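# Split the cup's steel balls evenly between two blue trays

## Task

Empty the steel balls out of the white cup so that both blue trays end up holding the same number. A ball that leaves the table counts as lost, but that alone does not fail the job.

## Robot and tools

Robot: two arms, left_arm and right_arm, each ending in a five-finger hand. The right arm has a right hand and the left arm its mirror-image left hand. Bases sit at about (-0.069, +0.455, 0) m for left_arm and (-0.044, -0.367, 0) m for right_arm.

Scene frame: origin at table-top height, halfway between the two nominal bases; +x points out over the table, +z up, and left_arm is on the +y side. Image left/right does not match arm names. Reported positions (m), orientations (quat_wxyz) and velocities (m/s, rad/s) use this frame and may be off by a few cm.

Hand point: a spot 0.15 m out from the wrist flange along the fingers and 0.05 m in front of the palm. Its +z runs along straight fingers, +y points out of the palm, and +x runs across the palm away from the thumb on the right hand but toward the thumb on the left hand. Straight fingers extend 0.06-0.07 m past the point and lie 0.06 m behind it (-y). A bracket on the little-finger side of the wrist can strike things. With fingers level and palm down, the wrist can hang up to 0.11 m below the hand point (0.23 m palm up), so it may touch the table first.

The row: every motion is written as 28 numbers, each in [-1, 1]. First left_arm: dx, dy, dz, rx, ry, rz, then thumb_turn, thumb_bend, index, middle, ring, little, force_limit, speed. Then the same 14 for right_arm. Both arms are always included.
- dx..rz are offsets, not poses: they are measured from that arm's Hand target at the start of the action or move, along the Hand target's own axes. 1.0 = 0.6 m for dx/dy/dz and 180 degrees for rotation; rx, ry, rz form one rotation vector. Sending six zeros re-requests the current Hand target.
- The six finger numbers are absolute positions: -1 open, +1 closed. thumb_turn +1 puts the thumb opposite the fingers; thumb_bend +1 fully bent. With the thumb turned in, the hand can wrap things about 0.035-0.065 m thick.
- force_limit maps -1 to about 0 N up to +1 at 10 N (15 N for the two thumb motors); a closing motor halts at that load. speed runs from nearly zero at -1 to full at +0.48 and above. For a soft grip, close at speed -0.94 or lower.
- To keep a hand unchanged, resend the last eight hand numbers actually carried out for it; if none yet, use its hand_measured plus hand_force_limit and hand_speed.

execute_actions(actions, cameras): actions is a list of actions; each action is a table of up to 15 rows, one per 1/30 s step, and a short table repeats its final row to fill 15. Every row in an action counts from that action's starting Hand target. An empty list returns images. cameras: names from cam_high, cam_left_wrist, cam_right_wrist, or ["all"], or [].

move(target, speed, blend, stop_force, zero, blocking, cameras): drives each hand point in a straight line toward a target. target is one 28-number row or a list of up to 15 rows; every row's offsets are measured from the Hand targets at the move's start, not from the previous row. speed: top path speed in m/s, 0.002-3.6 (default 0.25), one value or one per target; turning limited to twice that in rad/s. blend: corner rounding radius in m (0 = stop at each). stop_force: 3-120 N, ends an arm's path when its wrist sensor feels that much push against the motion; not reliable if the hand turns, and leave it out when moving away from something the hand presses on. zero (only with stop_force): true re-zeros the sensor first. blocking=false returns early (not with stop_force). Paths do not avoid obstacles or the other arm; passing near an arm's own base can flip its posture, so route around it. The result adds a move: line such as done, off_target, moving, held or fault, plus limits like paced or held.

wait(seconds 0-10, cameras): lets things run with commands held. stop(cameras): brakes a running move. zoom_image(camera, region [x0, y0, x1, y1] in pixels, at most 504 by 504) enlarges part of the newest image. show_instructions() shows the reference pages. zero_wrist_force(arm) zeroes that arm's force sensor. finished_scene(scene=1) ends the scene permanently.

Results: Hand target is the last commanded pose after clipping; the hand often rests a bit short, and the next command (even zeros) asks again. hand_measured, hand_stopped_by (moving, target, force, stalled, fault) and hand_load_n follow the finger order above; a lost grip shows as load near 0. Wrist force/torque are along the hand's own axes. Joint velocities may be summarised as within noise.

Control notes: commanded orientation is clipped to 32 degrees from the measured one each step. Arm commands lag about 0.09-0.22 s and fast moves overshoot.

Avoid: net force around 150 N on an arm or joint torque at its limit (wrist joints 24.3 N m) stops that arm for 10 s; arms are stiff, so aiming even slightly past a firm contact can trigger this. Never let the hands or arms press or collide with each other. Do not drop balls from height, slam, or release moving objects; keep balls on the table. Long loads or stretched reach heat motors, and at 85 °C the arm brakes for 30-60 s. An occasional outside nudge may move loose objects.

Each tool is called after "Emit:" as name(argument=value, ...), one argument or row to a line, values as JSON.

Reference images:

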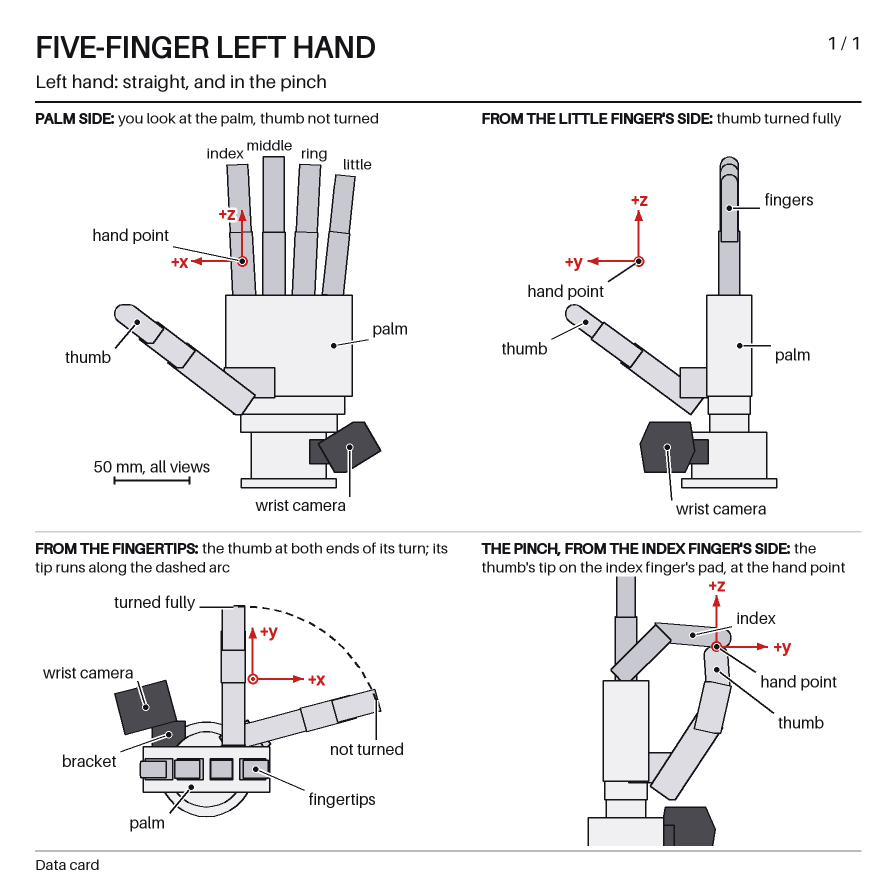

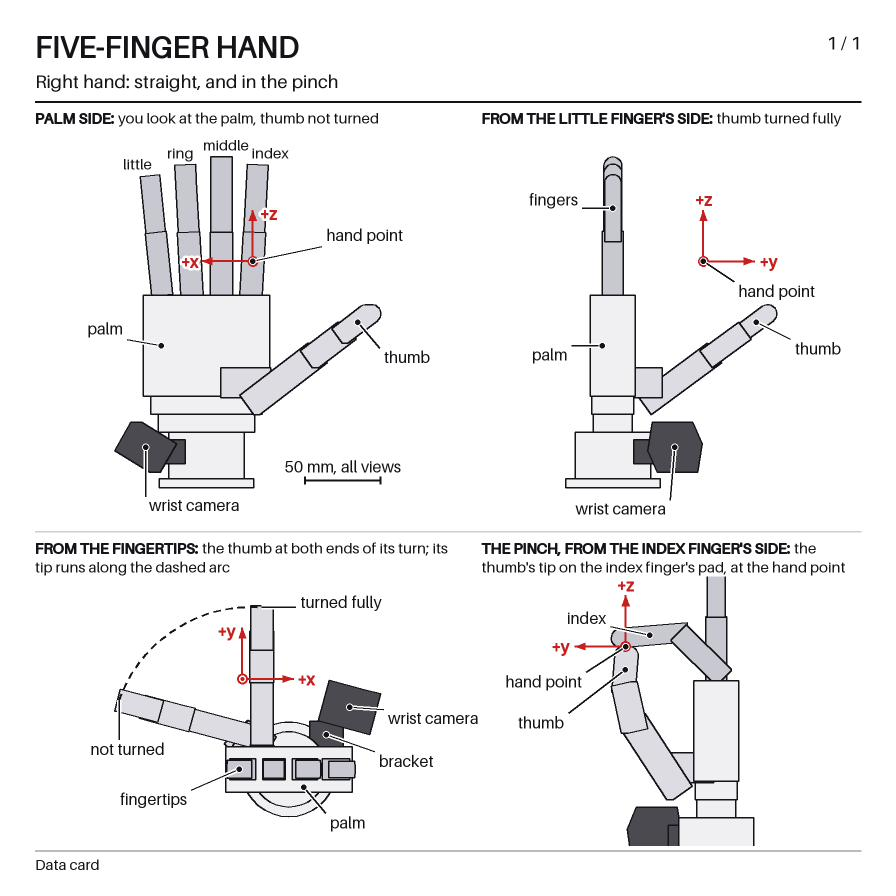

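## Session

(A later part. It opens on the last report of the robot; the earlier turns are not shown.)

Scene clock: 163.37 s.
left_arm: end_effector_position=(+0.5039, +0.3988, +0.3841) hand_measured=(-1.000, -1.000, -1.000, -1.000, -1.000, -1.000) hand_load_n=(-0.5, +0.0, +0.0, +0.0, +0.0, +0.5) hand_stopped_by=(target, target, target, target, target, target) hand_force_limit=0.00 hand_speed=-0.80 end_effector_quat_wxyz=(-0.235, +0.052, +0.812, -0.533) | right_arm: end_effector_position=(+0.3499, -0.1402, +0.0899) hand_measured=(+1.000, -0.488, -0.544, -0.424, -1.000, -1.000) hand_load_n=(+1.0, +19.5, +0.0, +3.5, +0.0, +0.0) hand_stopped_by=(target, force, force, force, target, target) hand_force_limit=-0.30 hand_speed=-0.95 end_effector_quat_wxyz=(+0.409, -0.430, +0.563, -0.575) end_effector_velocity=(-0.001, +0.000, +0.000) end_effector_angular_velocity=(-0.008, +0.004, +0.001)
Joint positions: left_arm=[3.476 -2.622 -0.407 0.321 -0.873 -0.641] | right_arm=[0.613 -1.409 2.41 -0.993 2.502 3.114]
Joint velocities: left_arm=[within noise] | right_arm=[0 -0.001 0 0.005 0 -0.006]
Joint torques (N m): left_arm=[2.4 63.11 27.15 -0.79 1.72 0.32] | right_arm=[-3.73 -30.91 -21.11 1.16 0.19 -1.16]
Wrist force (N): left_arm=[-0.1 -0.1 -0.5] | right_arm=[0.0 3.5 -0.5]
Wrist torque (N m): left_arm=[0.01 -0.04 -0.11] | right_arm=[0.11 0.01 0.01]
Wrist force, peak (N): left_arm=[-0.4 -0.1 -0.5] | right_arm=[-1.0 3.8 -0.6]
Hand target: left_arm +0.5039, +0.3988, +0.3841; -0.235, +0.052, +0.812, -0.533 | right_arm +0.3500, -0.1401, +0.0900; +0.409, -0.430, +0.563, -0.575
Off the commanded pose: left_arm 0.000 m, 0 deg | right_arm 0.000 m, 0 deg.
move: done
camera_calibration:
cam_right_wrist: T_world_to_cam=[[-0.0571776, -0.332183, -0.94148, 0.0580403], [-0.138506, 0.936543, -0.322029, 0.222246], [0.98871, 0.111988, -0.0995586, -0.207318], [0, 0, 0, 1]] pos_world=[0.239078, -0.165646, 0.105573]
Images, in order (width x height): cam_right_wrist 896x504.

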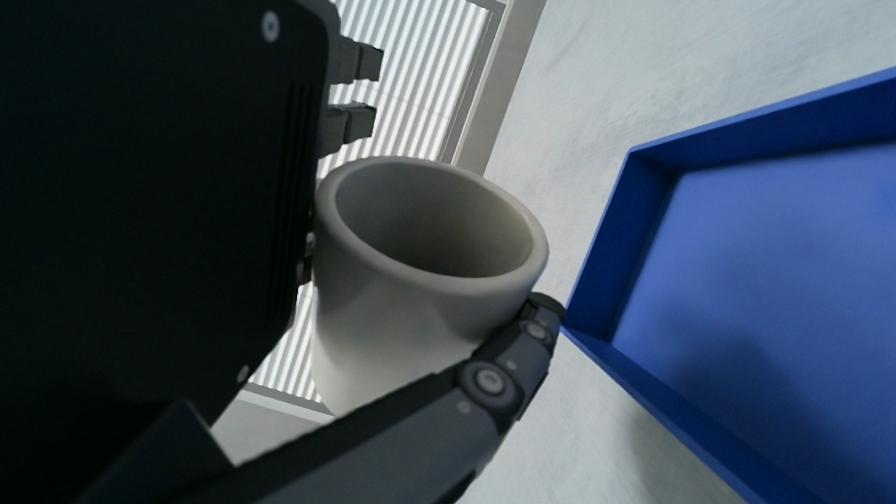

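Emit:
move(
  target=[0,0,0,0,0,0,-1,-1,-1,-1,-1,-1,0,-0.8,0,0,0,0.0015,0,0.011,1,-0.482,0.5,0.5,-1,-1,-0.3,-0.95],
  speed=0.1,
  cameras=["cam_right_wrist"],
)

Emit:
zoom_image(
  camera="cam_right_wrist",
  region=[310, 140, 560, 320],
)

Scene clock: 165.17 s.
left_arm: end_effector_position=(+0.5039, +0.3988, +0.3841) hand_measured=(-1.000, -1.000, -1.000, -1.000, -1.000, -1.000) hand_load_n=(+0.0, +0.0, +0.0, +0.0, +0.0, +0.0) hand_stopped_by=(target, target, target, target, target, target) hand_force_limit=0.00 hand_speed=-0.80 end_effector_quat_wxyz=(-0.235, +0.052, +0.812, -0.533) | right_arm: end_effector_position=(+0.3500, -0.1401, +0.0900) hand_measured=(+1.000, -0.488, -0.544, -0.424, -1.000, -1.000) hand_load_n=(+1.0, +19.5, +0.0, +3.0, +0.0, +0.0) hand_stopped_by=(target, force, force, force, target, target) hand_force_limit=-0.30 hand_speed=-0.95 end_effector_quat_wxyz=(+0.420, -0.420, +0.569, -0.569) end_effector_velocity=(+0.000, +0.000, +0.000) end_effector_angular_velocity=(-0.005, +0.001, +0.001)
Joint positions: left_arm=[3.476 -2.622 -0.407 0.321 -0.873 -0.641] | right_arm=[0.61 -1.409 2.419 -1.011 2.498 3.142]
Joint velocities: left_arm=[within noise] | right_arm=[0 0 0 0 0 -0.005]
Joint torques (N m): left_arm=[3.42 63.05 26.52 -0.77 1.94 0.19] | right_arm=[-7.62 -9.11 -15.75 0.43 -0.65 -1.45]
Wrist force (N): left_arm=[-0.2 -0.1 -0.3] | right_arm=[-0.1 3.4 -0.9]
Wrist torque (N m): left_arm=[0.00 -0.03 -0.11] | right_arm=[0.11 0.04 -0.03]
Wrist force, peak (N): left_arm=[-0.1 -0.1 -0.7] | right_arm=[-0.5 3.8 -0.8]
Hand target: left_arm +0.5039, +0.3988, +0.3841; -0.235, +0.052, +0.812, -0.533 | right_arm +0.3500, -0.1401, +0.0900; +0.420, -0.420, +0.569, -0.569
Off the commanded pose: left_arm 0.000 m, 0 deg | right_arm 0.000 m, 0 deg.
move: done
camera_calibration:
cam_right_wrist: T_world_to_cam=[[-0.043149, -0.302018, -0.952325, 0.0584041], [-0.133957, 0.946355, -0.294055, 0.219465], [0.990047, 0.114882, -0.0812915, -0.209093], [0, 0, 0, 1]] pos_world=[0.238931, -0.166031, 0.103157]
Images, in order (width x height): cam_right_wrist 896x504.

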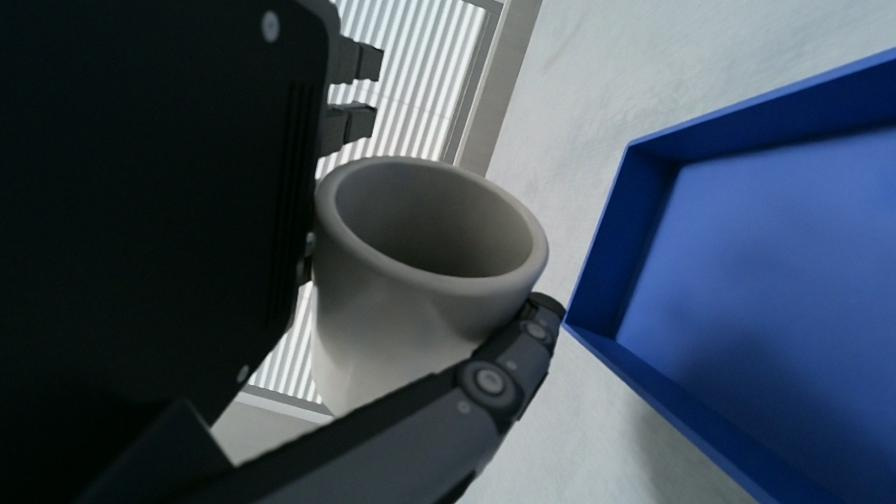

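Scaled by 2.016 from the camera's 896x504 image, which has a finer 1280x720 frame.

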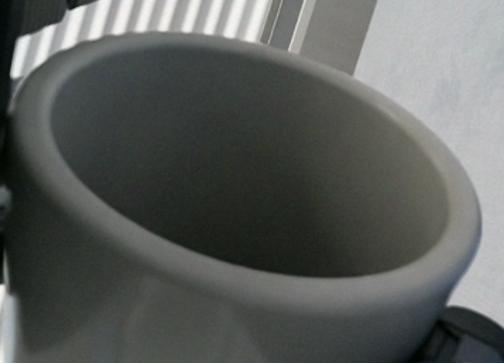

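Emit:
move(
  target=[0,0,0,0,0,0,-1,-1,-1,-1,-1,-1,0,-0.8,0,0,0,0.0015,0,0.011,1,-0.482,0.5,0.5,-1,-1,-0.3,-0.95],
  speed=0.06,
  cameras=["cam_right_wrist"],
)

Emit:
zoom_image(
  camera="cam_right_wrist",
  region=[310, 140, 560, 320],
)

Scene clock: 173.90 s.
left_arm: end_effector_position=(+0.5039, +0.3988, +0.3841) hand_measured=(-1.000, -1.000, -1.000, -1.000, -1.000, -1.000) hand_load_n=(+0.0, +0.0, +0.0, +0.0, +0.0, +0.0) hand_stopped_by=(target, target, target, target, target, target) hand_force_limit=0.00 hand_speed=-0.80 end_effector_quat_wxyz=(-0.235, +0.052, +0.812, -0.533) | right_arm: end_effector_position=(+0.3500, -0.1401, +0.0900) hand_measured=(+1.000, -0.488, -0.544, -0.424, -1.000, -1.000) hand_load_n=(+1.0, +19.5, +0.0, +3.5, +0.0, +0.0) hand_stopped_by=(target, force, force, force, target, target) hand_force_limit=-0.30 hand_speed=-0.95 end_effector_quat_wxyz=(+0.431, -0.409, +0.575, -0.563) end_effector_velocity=(+0.000, -0.001, -0.001) end_effector_angular_velocity=(-0.007, +0.004, -0.001)
Joint positions: left_arm=[3.476 -2.622 -0.407 0.321 -0.873 -0.641] | right_arm=[0.606 -1.408 2.429 -1.03 2.495 3.17]
Joint velocities: left_arm=[within noise] | right_arm=[0 0.002 0 0.002 0 -0.005]
Joint torques (N m): left_arm=[3.03 62.23 27.64 -0.98 1.91 0.06] | right_arm=[-8.38 -11.35 -17.76 0.9 -0.2 -1.82]
Wrist force (N): left_arm=[-0.1 0.0 -0.4] | right_arm=[0.1 3.4 -0.5]
Wrist torque (N m): left_arm=[0.02 -0.04 -0.11] | right_arm=[0.11 0.01 0.01]
Wrist force, peak (N): left_arm=[-0.2 -0.1 -0.6] | right_arm=[-0.3 4.0 -0.5]
Hand target: left_arm +0.5039, +0.3988, +0.3841; -0.235, +0.052, +0.812, -0.533 | right_arm +0.3500, -0.1401, +0.0900; +0.431, -0.409, +0.575, -0.563
Off the commanded pose: left_arm 0.000 m, 0 deg | right_arm 0.000 m, 0 deg.
move: done
camera_calibration:
cam_right_wrist: T_world_to_cam=[[-0.0291456, -0.271788, -0.961916, 0.0585396], [-0.129862, 0.955198, -0.265955, 0.216741], [0.991104, 0.117165, -0.0631348, -0.210805], [0, 0, 0, 1]] pos_world=[0.238782, -0.166421, 0.100644]
Images, in order (width x height): cam_right_wrist 896x504.

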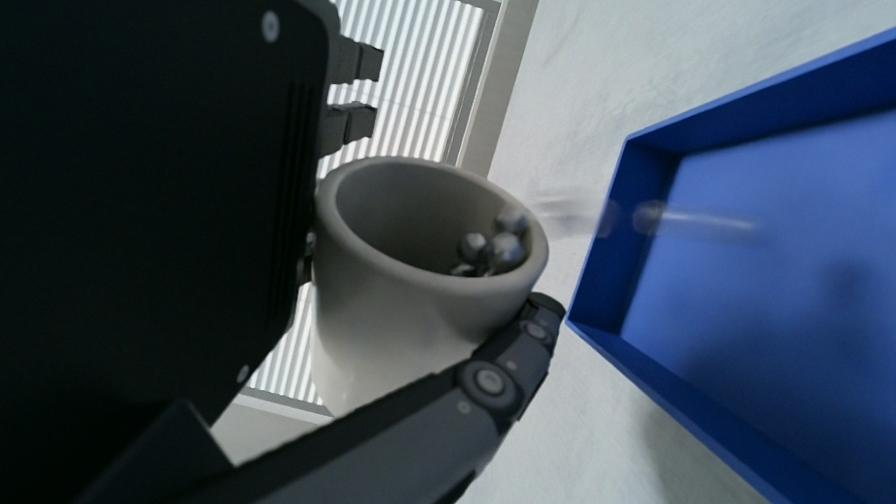

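Scaled by 2.016 from the camera's 896x504 image, which has a finer 1280x720 frame.

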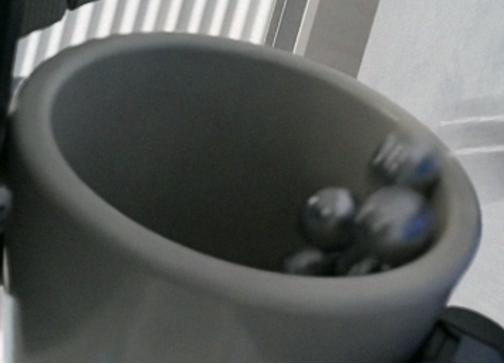

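Emit:
move(
  target=[0,0,0,0,0,0,-1,-1,-1,-1,-1,-1,0,-0.8,0,0,0,-0.0077,0,-0.055,1,-0.482,0.5,0.5,-1,-1,-0.3,-0.95],
  speed=0.4,
  cameras=["cam_right_wrist","cam_high"],
)

Emit:
zoom_image(
  camera="cam_right_wrist",
  region=[310, 140, 560, 320],
)

Emit:
zoom_image(
  camera="cam_right_wrist",
  region=[560, 0, 896, 504],
)

Scene clock: 175.80 s.
left_arm: end_effector_position=(+0.5039, +0.3988, +0.3841) hand_measured=(-1.000, -1.000, -1.000, -1.000, -1.000, -1.000) hand_load_n=(+0.0, +0.0, +0.0, +0.0, +0.0, +0.5) hand_stopped_by=(target, target, target, target, target, target) hand_force_limit=0.00 hand_speed=-0.80 end_effector_quat_wxyz=(-0.235, +0.052, +0.812, -0.533) | right_arm: end_effector_position=(+0.3500, -0.1400, +0.0900) hand_measured=(+1.000, -0.488, -0.544, -0.424, -1.000, -1.000) hand_load_n=(+2.0, +19.5, +0.0, +3.5, +0.5, +0.0) hand_stopped_by=(target, force, force, force, target, target) hand_force_limit=-0.30 hand_speed=-0.95 end_effector_quat_wxyz=(+0.376, -0.462, +0.544, -0.591)
Joint positions: left_arm=[3.476 -2.622 -0.407 0.321 -0.873 -0.641] | right_arm=[0.625 -1.408 2.379 -0.938 2.515 3.03]
Joint torques (N m): left_arm=[4.2 62.72 27 -1.02 1.81 0.3] | right_arm=[-12.14 -10.26 -6.11 -2.91 -1.16 0.78]
Wrist force (N): left_arm=[0.0 0.0 -0.3] | right_arm=[-0.5 2.8 -0.7]
Wrist torque (N m): left_arm=[0.02 -0.04 -0.11] | right_arm=[0.13 0.05 -0.02]
Wrist force, peak (N): left_arm=[-0.2 -0.3 -0.6] | right_arm=[0.0 3.5 -0.5]
Hand target: left_arm +0.5039, +0.3988, +0.3841; -0.235, +0.052, +0.812, -0.533 | right_arm +0.3500, -0.1401, +0.0900; +0.376, -0.462, +0.544, -0.591
Off the commanded pose: left_arm 0.000 m, 0 deg | right_arm 0.000 m, 0 deg.
move: done
camera_calibration:
cam_right_wrist: T_world_to_cam=[[-0.0983219, -0.419622, -0.902358, 0.0567385], [-0.154819, 0.902161, -0.402661, 0.230283], [0.983038, 0.100112, -0.153668, -0.20221], [0, 0, 0, 1]] pos_world=[0.240011, -0.1637, 0.112851]
Images, in order (width x height): cam_high 896x504, cam_right_wrist 896x504.

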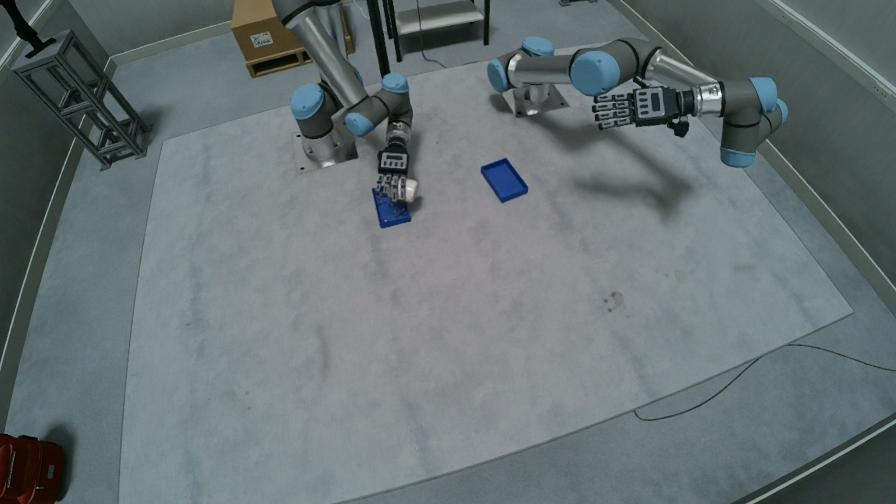

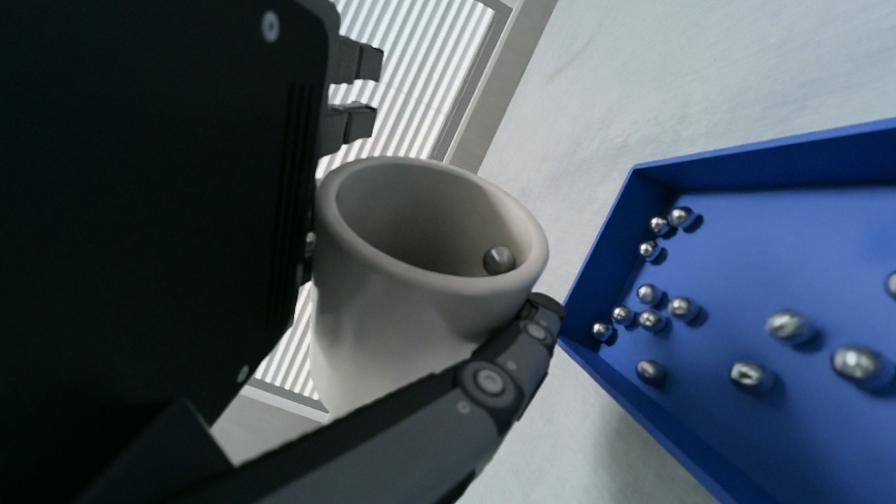

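Scaled by 2.016 from the camera's 896x504 image, which has a finer 1280x720 frame.

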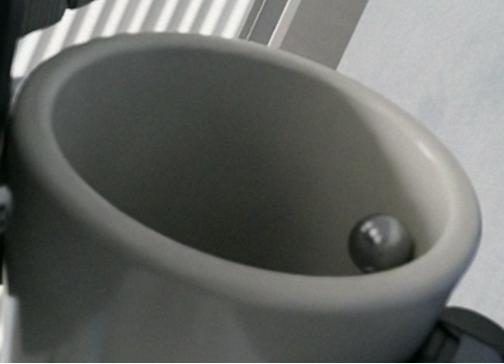

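Scaled by 1.000.

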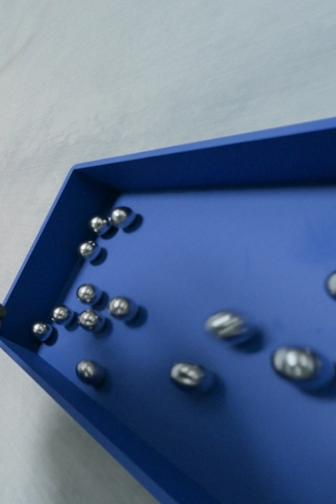

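Emit:
zoom_image(
  camera="cam_high",
  region=[368, 178, 418, 232],
)

Scaled by 9.333 from the camera's 896x504 image, which has a finer 1280x720 frame.

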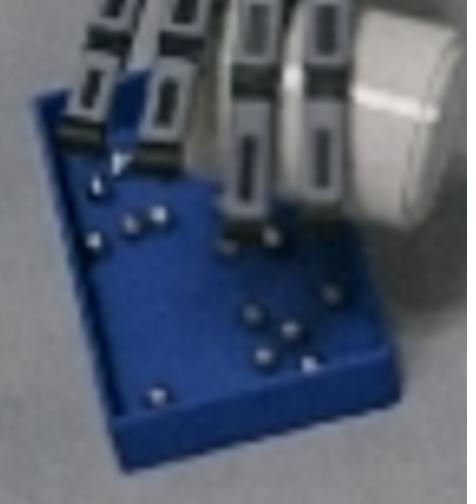

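Emit:
move(
  target=[0,0,0,0,0,0,-1,-1,-1,-1,-1,-1,0,-0.8,-0.1575,-0.0782,-0.1395,0.1201,-0.1586,-0.4566,1,-0.482,0.5,0.5,-1,-1,-0.3,-0.95],
  speed=0.25,
  cameras=["cam_right_wrist","cam_high", "cam_left_wrist"],
)

Emit:
zoom_image(
  camera="cam_high",
  region=[368, 178, 418, 232],
)

Emit:
zoom_image(
  camera="cam_high",
  region=[420, 130, 480, 200],
)

Scene clock: 185.73 s.
left_arm: end_effector_position=(+0.5039, +0.3988, +0.3841) hand_measured=(-1.000, -1.000, -1.000, -1.000, -1.000, -1.000) hand_load_n=(-0.5, +0.0, +0.0, +0.0, +0.0, +0.0) hand_stopped_by=(target, target, target, target, target, target) hand_force_limit=0.00 hand_speed=-0.80 end_effector_quat_wxyz=(-0.235, +0.052, +0.812, -0.533) | right_arm: end_effector_position=(+0.3002, -0.0199, +0.1250) hand_measured=(+1.000, -0.488, -0.544, -0.424, -1.000, -1.000) hand_load_n=(+4.5, +18.5, +0.0, +4.0, +0.0, +0.0) hand_stopped_by=(target, force, force, force, target, target) hand_force_limit=-0.30 hand_speed=-0.95 end_effector_quat_wxyz=(-0.085, +0.748, +0.097, +0.651)
Joint positions: left_arm=[3.476 -2.622 -0.407 0.321 -0.873 -0.641] | right_arm=[0.9 -1.374 2.21 -0.661 2.223 1.678]
Joint torques (N m): left_arm=[2.99 61.88 26.79 -0.88 2.02 0.25] | right_arm=[-13.4 -35.42 -6 -1.95 1.75 -0.61]
Wrist force (N): left_arm=[-0.1 -0.1 -0.1] | right_arm=[-3.1 -0.9 -0.5]
Wrist torque (N m): left_arm=[-0.01 -0.03 -0.11] | right_arm=[-0.13 0.20 -0.10]
Wrist force, peak (N): left_arm=[-0.2 -0.1 -0.6] | right_arm=[-3.0 -1.9 -0.7]
Hand target: left_arm +0.5039, +0.3988, +0.3841; -0.235, +0.052, +0.812, -0.533 | right_arm +0.3002, -0.0200, +0.1251; -0.085, +0.748, +0.098, +0.651
Off the commanded pose: left_arm 0.000 m, 0 deg | right_arm 0.000 m, 0 deg.
move: done
camera_calibration:
cam_left_wrist: T_world_to_cam=[[-0.0784449, -0.356603, 0.930957, -0.172303], [-0.474021, 0.834858, 0.27985, -0.217388], [-0.877012, -0.41934, -0.234528, 0.809895], [0, 0, 0, 1]] pos_world=[0.593725, 0.459665, 0.411186]
cam_right_wrist: T_world_to_cam=[[0.33042, -0.897512, 0.292052, -0.15364], [-0.429612, -0.418537, -0.800163, 0.234224], [0.840391, 0.13892, -0.523875, -0.0701098], [0, 0, 0, 1]] pos_world=[0.210311, -0.030123, 0.19556]

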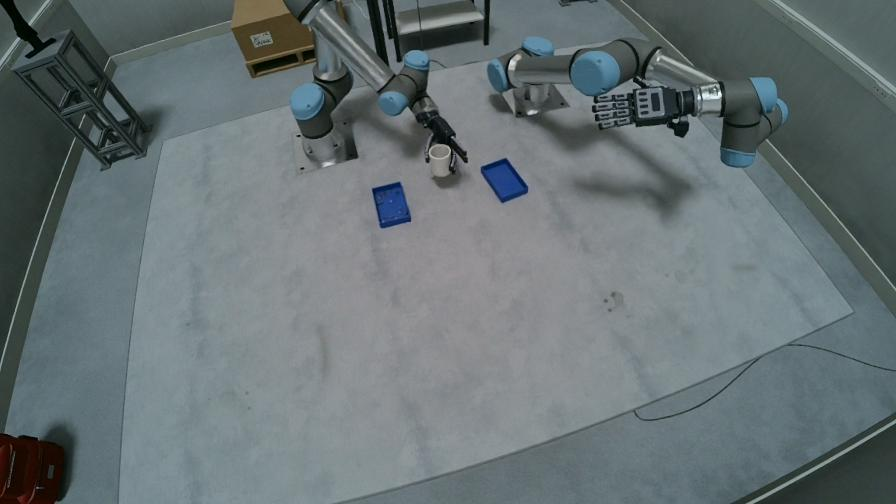

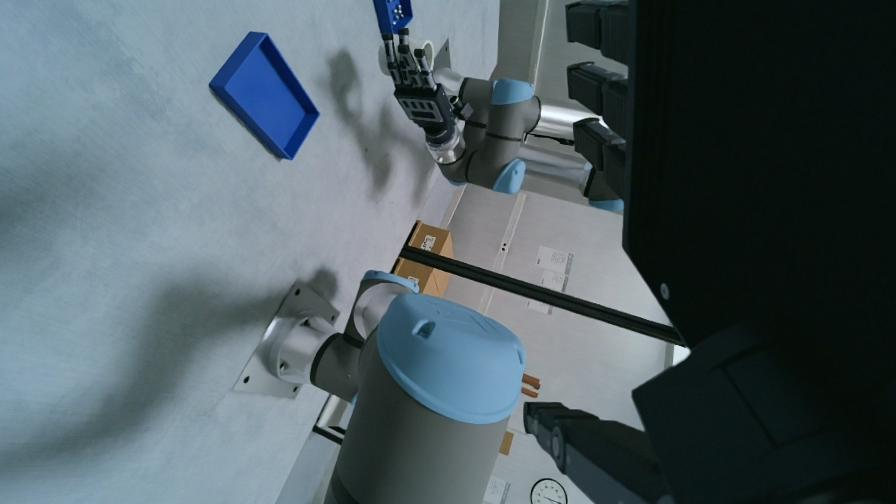

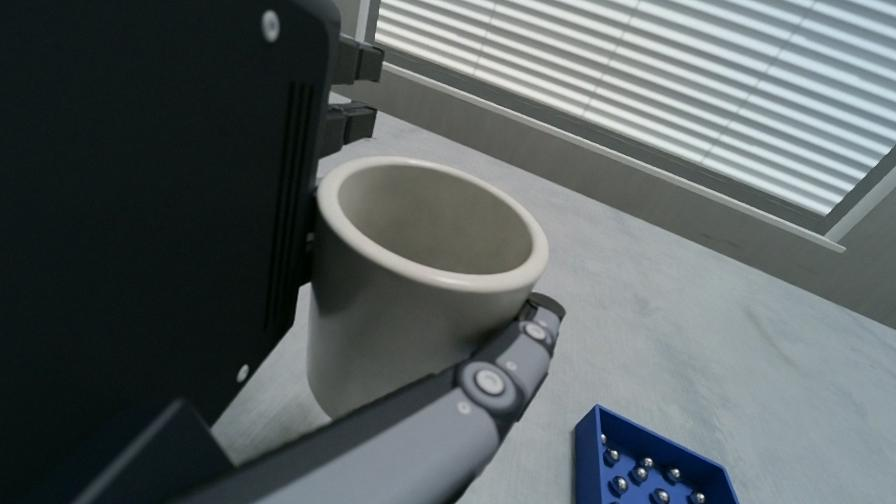

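Scaled by 9.333 from the camera's 896x504 image, which has a finer 1280x720 frame.

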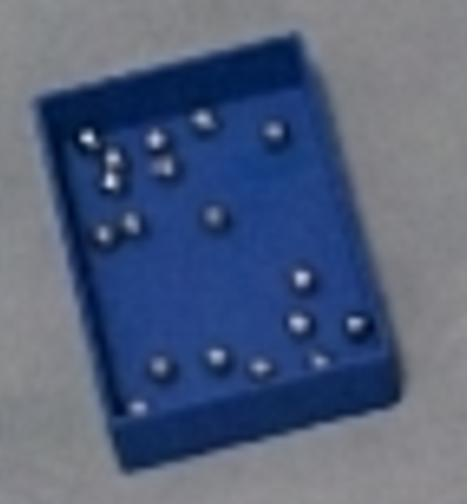

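Scaled by 7.200 from the camera's 896x504 image, which has a finer 1280x720 frame.

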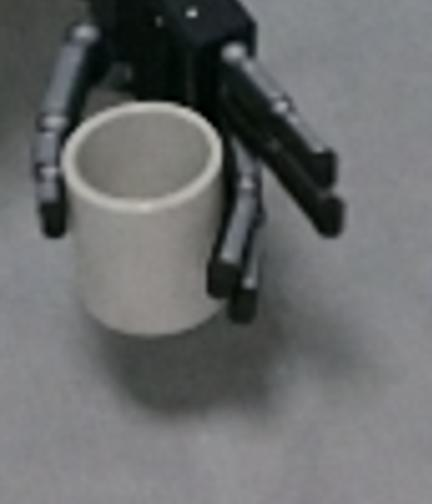

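Emit:
zoom_image(
  camera="cam_high",
  region=[470, 150, 540, 210],
)

Emit:
zoom_image(
  camera="cam_right_wrist",
  region=[560, 390, 760, 504],
)

Scaled by 7.200 from the camera's 896x504 image, which has a finer 1280x720 frame.

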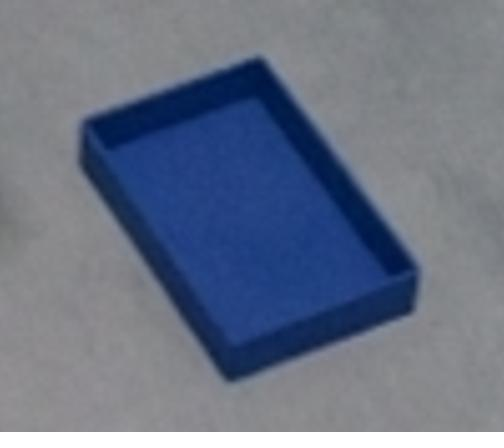

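Scaled by 2.520 from the camera's 896x504 image, which has a finer 1280x720 frame.

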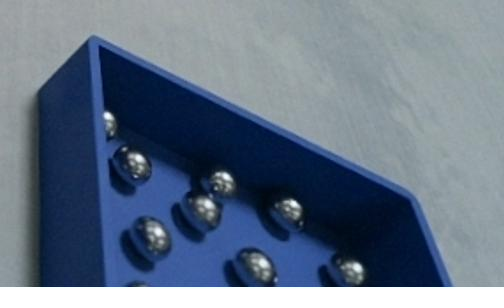

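Emit:
move(
  target=[0.07,-0.2323,0.7925,-0.2441,-0.0265,0.4046,-1,-1,-1,-1,-1,-1,0,-0.8,-0.099,0,0.0139,0,0,0,1,-0.482,0.5,0.5,-1,-1,-0.3,-0.95],
  speed=0.3,
  cameras=["cam_left_wrist","cam_high"],
)

Scene clock: 205.10 s.
left_arm: end_effector_position=(+0.2826, -0.0462, +0.3683) hand_measured=(-1.000, -1.000, -1.000, -1.000, -1.000, -1.000) hand_load_n=(+0.0, +0.0, +0.0, +0.0, +0.0, +0.0) hand_stopped_by=(target, target, target, target, target, target) hand_force_limit=0.00 hand_speed=-0.80 end_effector_quat_wxyz=(+0.184, +0.569, +0.762, -0.247) | right_arm: end_effector_position=(+0.3002, -0.0200, +0.0650) hand_measured=(+1.000, -0.488, -0.544, -0.424, -1.000, -1.000) hand_load_n=(+4.5, +18.5, +0.0, +4.5, +0.0, +0.0) hand_stopped_by=(target, force, force, force, target, target) hand_force_limit=-0.30 hand_speed=-0.95 end_effector_quat_wxyz=(-0.085, +0.748, +0.098, +0.651)
Joint positions: left_arm=[2.488 -2.03 -0.867 1.736 -1.083 -1.033] | right_arm=[0.9 -1.231 2.253 -0.848 2.223 1.678]
Joint torques (N m): left_arm=[-6.75 41.63 6.36 -0.39 -0.16 2.11] | right_arm=[1.46 -37.75 -13.22 1.23 1.88 -0.4]
Wrist force (N): left_arm=[-0.4 -1.1 0.3] | right_arm=[-2.9 -1.4 -0.3]
Wrist torque (N m): left_arm=[-0.16 0.15 0.07] | right_arm=[-0.21 0.17 -0.11]
Wrist force, peak (N): left_arm=[-0.9 -2.5 1.2] | right_arm=[-3.6 -1.4 -0.2]
Hand target: left_arm +0.2825, -0.0462, +0.3683; +0.184, +0.569, +0.762, -0.246 | right_arm +0.3003, -0.0199, +0.0651; -0.085, +0.748, +0.098, +0.651
Off the commanded pose: left_arm 0.000 m, 0 deg | right_arm 0.000 m, 0 deg.
move: done
camera_calibration:
cam_left_wrist: T_world_to_cam=[[-0.998945, -0.0450782, -0.00879851, 0.28692], [-0.0450781, 0.998983, -0.000212597, 0.0431411], [0.00879915, 0.000184247, -0.999961, 0.476339], [0, 0, 0, 1]] pos_world=[0.28437, -0.0302512, 0.478854]
Images, in order (width x height): cam_high 896x504, cam_left_wrist 896x504.

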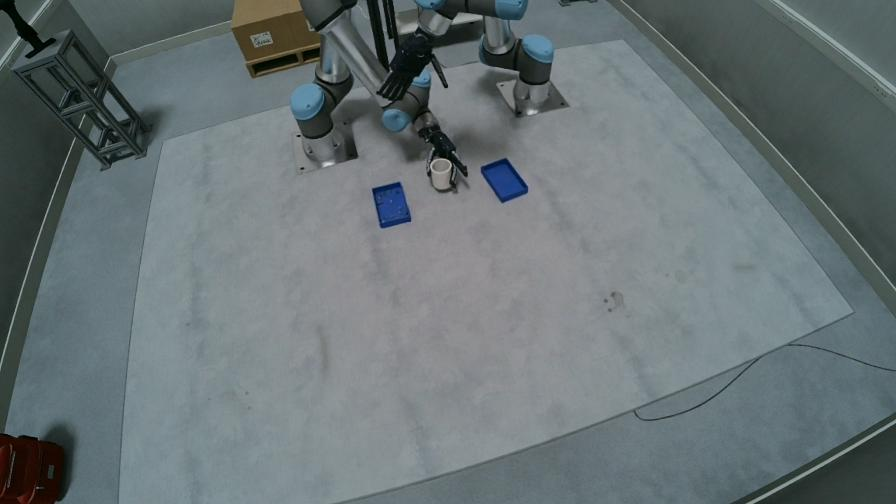

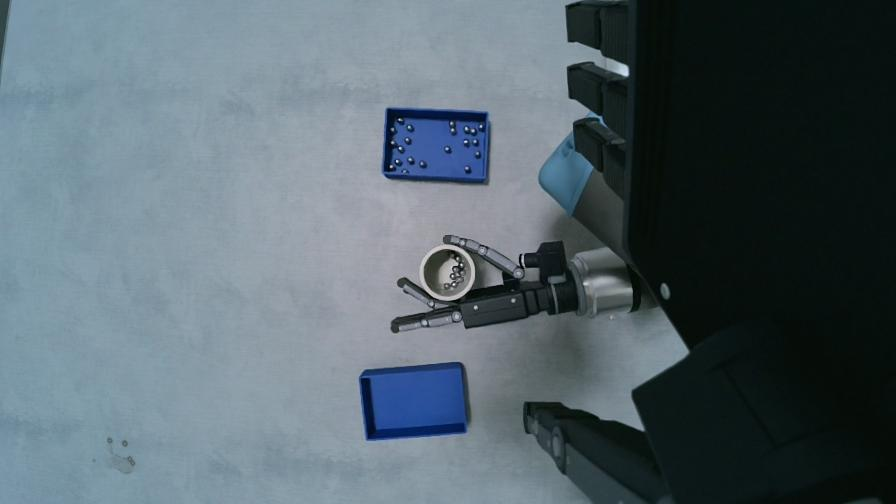

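Excellent view.

Emit:
zoom_image(
  camera="cam_left_wrist",
  region=[375, 98, 500, 192],
)

Emit:
zoom_image(
  camera="cam_left_wrist",
  region=[415, 240, 485, 305],
)

Scaled by 4.032 from the camera's 896x504 image, which has a finer 1280x720 frame.

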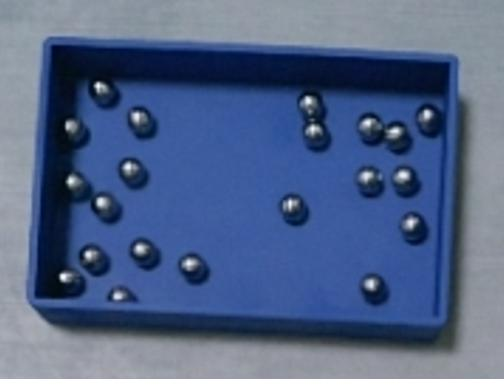

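Scaled by 7.200 from the camera's 896x504 image, which has a finer 1280x720 frame.

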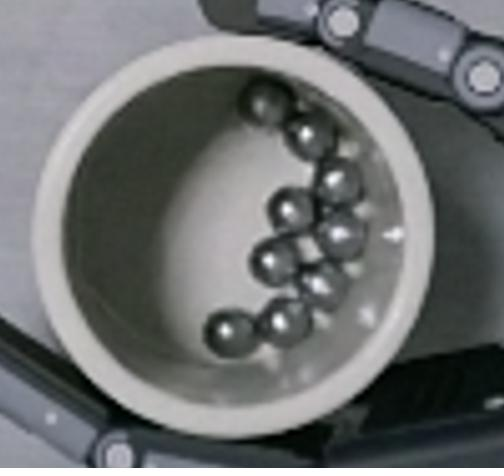

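Emit:
move(
  target=[0,0,0,0,0,0,-1,-1,-1,-1,-1,-1,0,-0.8,-0.048,0,0.0067,0,0,0,1,-0.482,0.5,0.5,-1,-1,-0.3,-0.95],
  speed=0.03,
  stop_force=4,
  cameras=["cam_right_wrist"],
)

Scene clock: 220.73 s.
left_arm: end_effector_position=(+0.2825, -0.0462, +0.3683) hand_measured=(-1.000, -1.000, -1.000, -1.000, -1.000, -1.000) hand_load_n=(+0.0, +0.0, +0.0, +0.0, +0.0, +0.0) hand_stopped_by=(target, target, target, target, target, target) hand_force_limit=0.00 hand_speed=-0.80 end_effector_quat_wxyz=(+0.184, +0.569, +0.762, -0.246) | right_arm: end_effector_position=(+0.3003, -0.0199, +0.0384) hand_measured=(+1.000, -0.488, -0.544, -0.424, -1.000, -1.000) hand_load_n=(+4.5, +18.5, +0.0, +4.5, +0.0, +0.0) hand_stopped_by=(target, force, force, force, target, target) hand_force_limit=-0.30 hand_speed=-0.95 end_effector_quat_wxyz=(-0.085, +0.748, +0.097, +0.651)
Joint positions: left_arm=[2.487 -2.03 -0.868 1.736 -1.083 -1.033] | right_arm=[0.9 -1.16 2.264 -0.93 2.223 1.678]
Joint torques (N m): left_arm=[-8.47 47.4 6.9 -0.48 -0.57 2.08] | right_arm=[7.27 -17.11 -18.34 -2.96 -0.55 1.73]
Wrist force (N): left_arm=[-0.4 -0.9 0.3] | right_arm=[-3.2 -1.9 0.0]
Wrist torque (N m): left_arm=[-0.14 0.14 0.07] | right_arm=[-0.30 0.20 -0.14]
Wrist force, peak (N): left_arm=[-0.6 -1.2 0.4] | right_arm=[14.3 -1.4 5.9]
Hand target: left_arm +0.2825, -0.0462, +0.3683; +0.184, +0.569, +0.762, -0.246 | right_arm +0.3002, -0.0199, +0.0383; -0.085, +0.748, +0.098, +0.651 (not the last commanded pose)
Off the commanded pose: left_arm 0.000 m, 0 deg | right_arm 0.002 m, 0 deg.
move: contact (right_arm)
camera_calibration:
cam_right_wrist: T_world_to_cam=[[0.330394, -0.897476, 0.292195, -0.128358], [-0.429609, -0.418649, -0.800106, 0.16492], [0.840403, 0.13882, -0.523882, -0.115482], [0, 0, 0, 1]] pos_world=[0.210311, -0.0301233, 0.10896]
Images, in order (width x height): cam_right_wrist 896x504.

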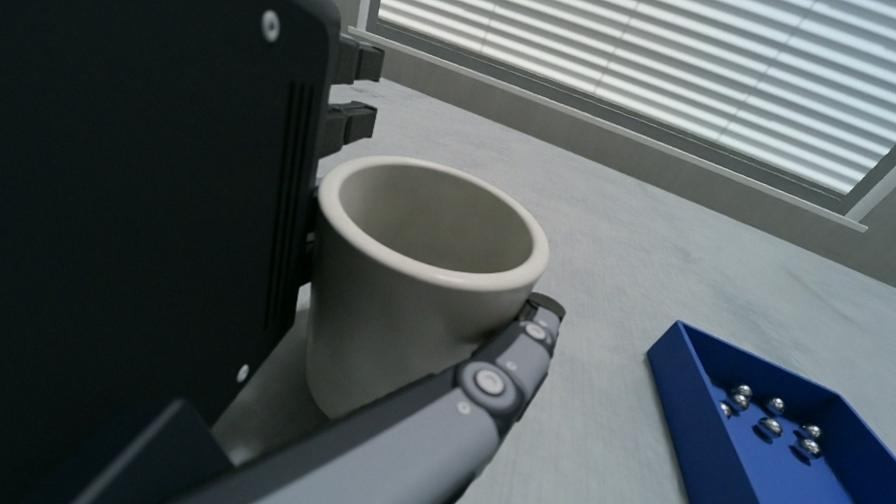

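Emit:
move(
  target=[0,0,0,0,0,0,-1,-1,-1,-1,-1,-1,0,-0.8,0,0,0,0,0,0,1,-1,-1,-1,-1,-1,-0.3,-0.7],
)

Emit:
move(
  target=[
    [0,0,0,0,0,0,-1,-1,-1,-1,-1,-1,0,-0.8,-0.0352,0,-0.2508,0,0,0,1,-1,-1,-1,-1,-1,-0.3,-0.7],
    [0,0,0,0,0,0,-1,-1,-1,-1,-1,-1,0,-0.8,0.2,0,-0.25,0,0,0,1,-1,-1,-1,-1,-1,-0.3,-0.7],
  ],
  speed=[0.1,0.25],
  blend=[0.02,0],
  cameras=["cam_left_wrist","cam_right_wrist"],
)

Emit:
zoom_image(
  camera="cam_left_wrist",
  region=[375, 98, 500, 192],
)

Scene clock: 223.87 s.
left_arm: end_effector_position=(+0.2825, -0.0462, +0.3683) hand_measured=(-1.000, -1.000, -1.000, -1.000, -1.000, -1.000) hand_load_n=(+0.0, +0.0, +0.0, +0.0, +0.0, +0.0) hand_stopped_by=(target, target, target, target, target, target) hand_force_limit=0.00 hand_speed=-0.80 end_effector_quat_wxyz=(+0.184, +0.569, +0.762, -0.246) | right_arm: end_effector_position=(+0.3003, -0.0199, +0.0384) hand_measured=(+1.000, -1.000, -1.000, -1.000, -1.000, -1.000) hand_load_n=(+0.0, +0.0, +0.0, +0.0, +0.0, +0.0) hand_stopped_by=(target, target, target, target, target, target) hand_force_limit=-0.30 hand_speed=-0.70 end_effector_quat_wxyz=(-0.085, +0.748, +0.097, +0.651)
Joint positions: left_arm=[2.487 -2.03 -0.868 1.736 -1.083 -1.033] | right_arm=[0.9 -1.16 2.264 -0.93 2.223 1.678]
Joint torques (N m): left_arm=[-8.08 47.59 6.12 -0.34 -0.45 1.6] | right_arm=[5.46 -17.28 -9.47 0.71 0.52 1.32]
Wrist force (N): left_arm=[-0.3 -1.0 0.3] | right_arm=[-1.0 -1.9 -0.5]
Wrist torque (N m): left_arm=[-0.15 0.13 0.08] | right_arm=[-0.29 0.20 -0.11]
Wrist force, peak (N): left_arm=[-0.3 -1.2 0.6] | right_arm=[-3.7 -2.2 0.1]
Hand target: left_arm +0.2825, -0.0462, +0.3683; +0.184, +0.569, +0.762, -0.246 | right_arm +0.3002, -0.0199, +0.0383; -0.085, +0.748, +0.098, +0.651
Off the commanded pose: left_arm 0.000 m, 0 deg | right_arm 0.000 m, 0 deg.
move: done

Scene clock: 226.43 s.
left_arm: end_effector_position=(+0.2825, -0.0462, +0.3683) hand_measured=(-1.000, -1.000, -1.000, -1.000, -1.000, -1.000) hand_load_n=(+0.0, +0.0, +0.0, +0.0, +0.0, +0.0) hand_stopped_by=(target, target, target, target, target, target) hand_force_limit=0.00 hand_speed=-0.80 end_effector_quat_wxyz=(+0.184, +0.569, +0.762, -0.246) | right_arm: end_effector_position=(+0.1728, -0.0539, +0.1779) hand_measured=(+1.000, -1.000, -1.000, -1.000, -1.000, -1.000) hand_load_n=(+0.0, +0.0, +0.0, +0.0, +0.0, +0.0) hand_stopped_by=(target, target, target, target, target, target) hand_force_limit=-0.30 hand_speed=-0.70 end_effector_quat_wxyz=(-0.085, +0.748, +0.097, +0.651)
Joint positions: left_arm=[2.487 -2.03 -0.868 1.736 -1.083 -1.033] | right_arm=[1.217 -1.571 2.254 -0.439 2.533 1.774]
Joint torques (N m): left_arm=[-7.59 47.47 6.39 -0.25 -0.65 1.44] | right_arm=[8.28 -27.47 -14.97 1.85 1.72 -1.54]
Wrist force (N): left_arm=[-0.2 -1.0 0.4] | right_arm=[-1.1 -2.4 -0.7]
Wrist torque (N m): left_arm=[-0.16 0.12 0.09] | right_arm=[-0.37 0.23 -0.15]
Wrist force, peak (N): left_arm=[-0.5 -1.2 0.4] | right_arm=[-2.5 -2.1 -0.6]
Hand target: left_arm +0.2825, -0.0462, +0.3683; +0.184, +0.569, +0.762, -0.246 | right_arm +0.1728, -0.0539, +0.1780; -0.085, +0.748, +0.098, +0.651
Off the commanded pose: left_arm 0.000 m, 0 deg | right_arm 0.000 m, 0 deg.
move: done
camera_calibration:
cam_left_wrist: T_world_to_cam=[[-0.998947, -0.0449784, -0.00900257, 0.286922], [-0.0449792, 0.998988, -0.000120256, 0.0430641], [0.00899887, 0.000284799, -0.999959, 0.476286], [0, 0, 0, 1]] pos_world=[0.284271, -0.0302508, 0.478855]
cam_right_wrist: T_world_to_cam=[[0.330216, -0.897589, 0.292045, -0.157463], [-0.429722, -0.418436, -0.800156, 0.20756], [0.840414, 0.138726, -0.523889, 0.0694661], [0, 0, 0, 1]] pos_world=[0.0828098, -0.0641228, 0.24846]
Images, in order (width x height): cam_left_wrist 896x504, cam_right_wrist 896x504.

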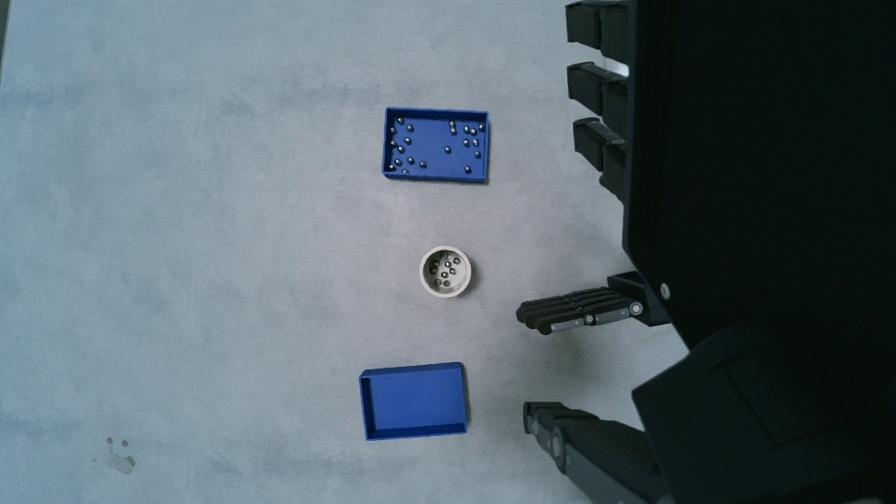

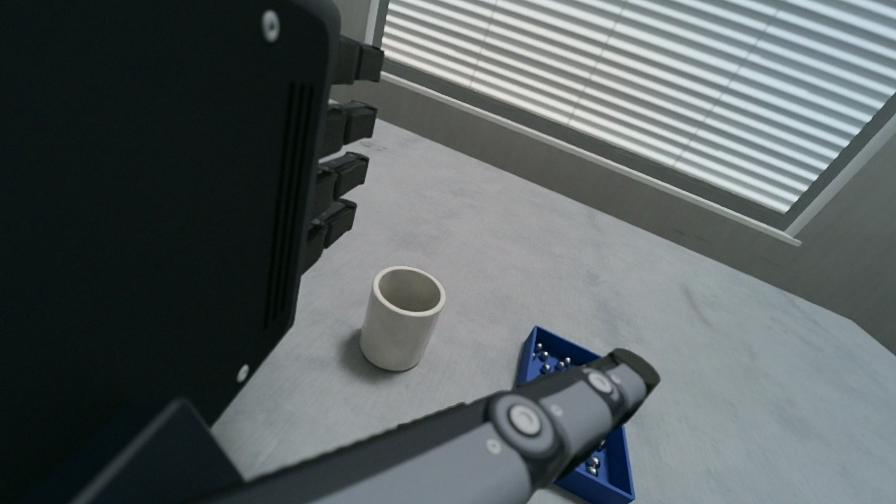

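Scaled by 4.032 from the camera's 896x504 image, which has a finer 1280x720 frame.

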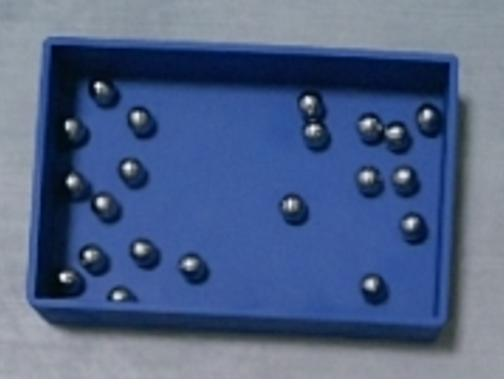

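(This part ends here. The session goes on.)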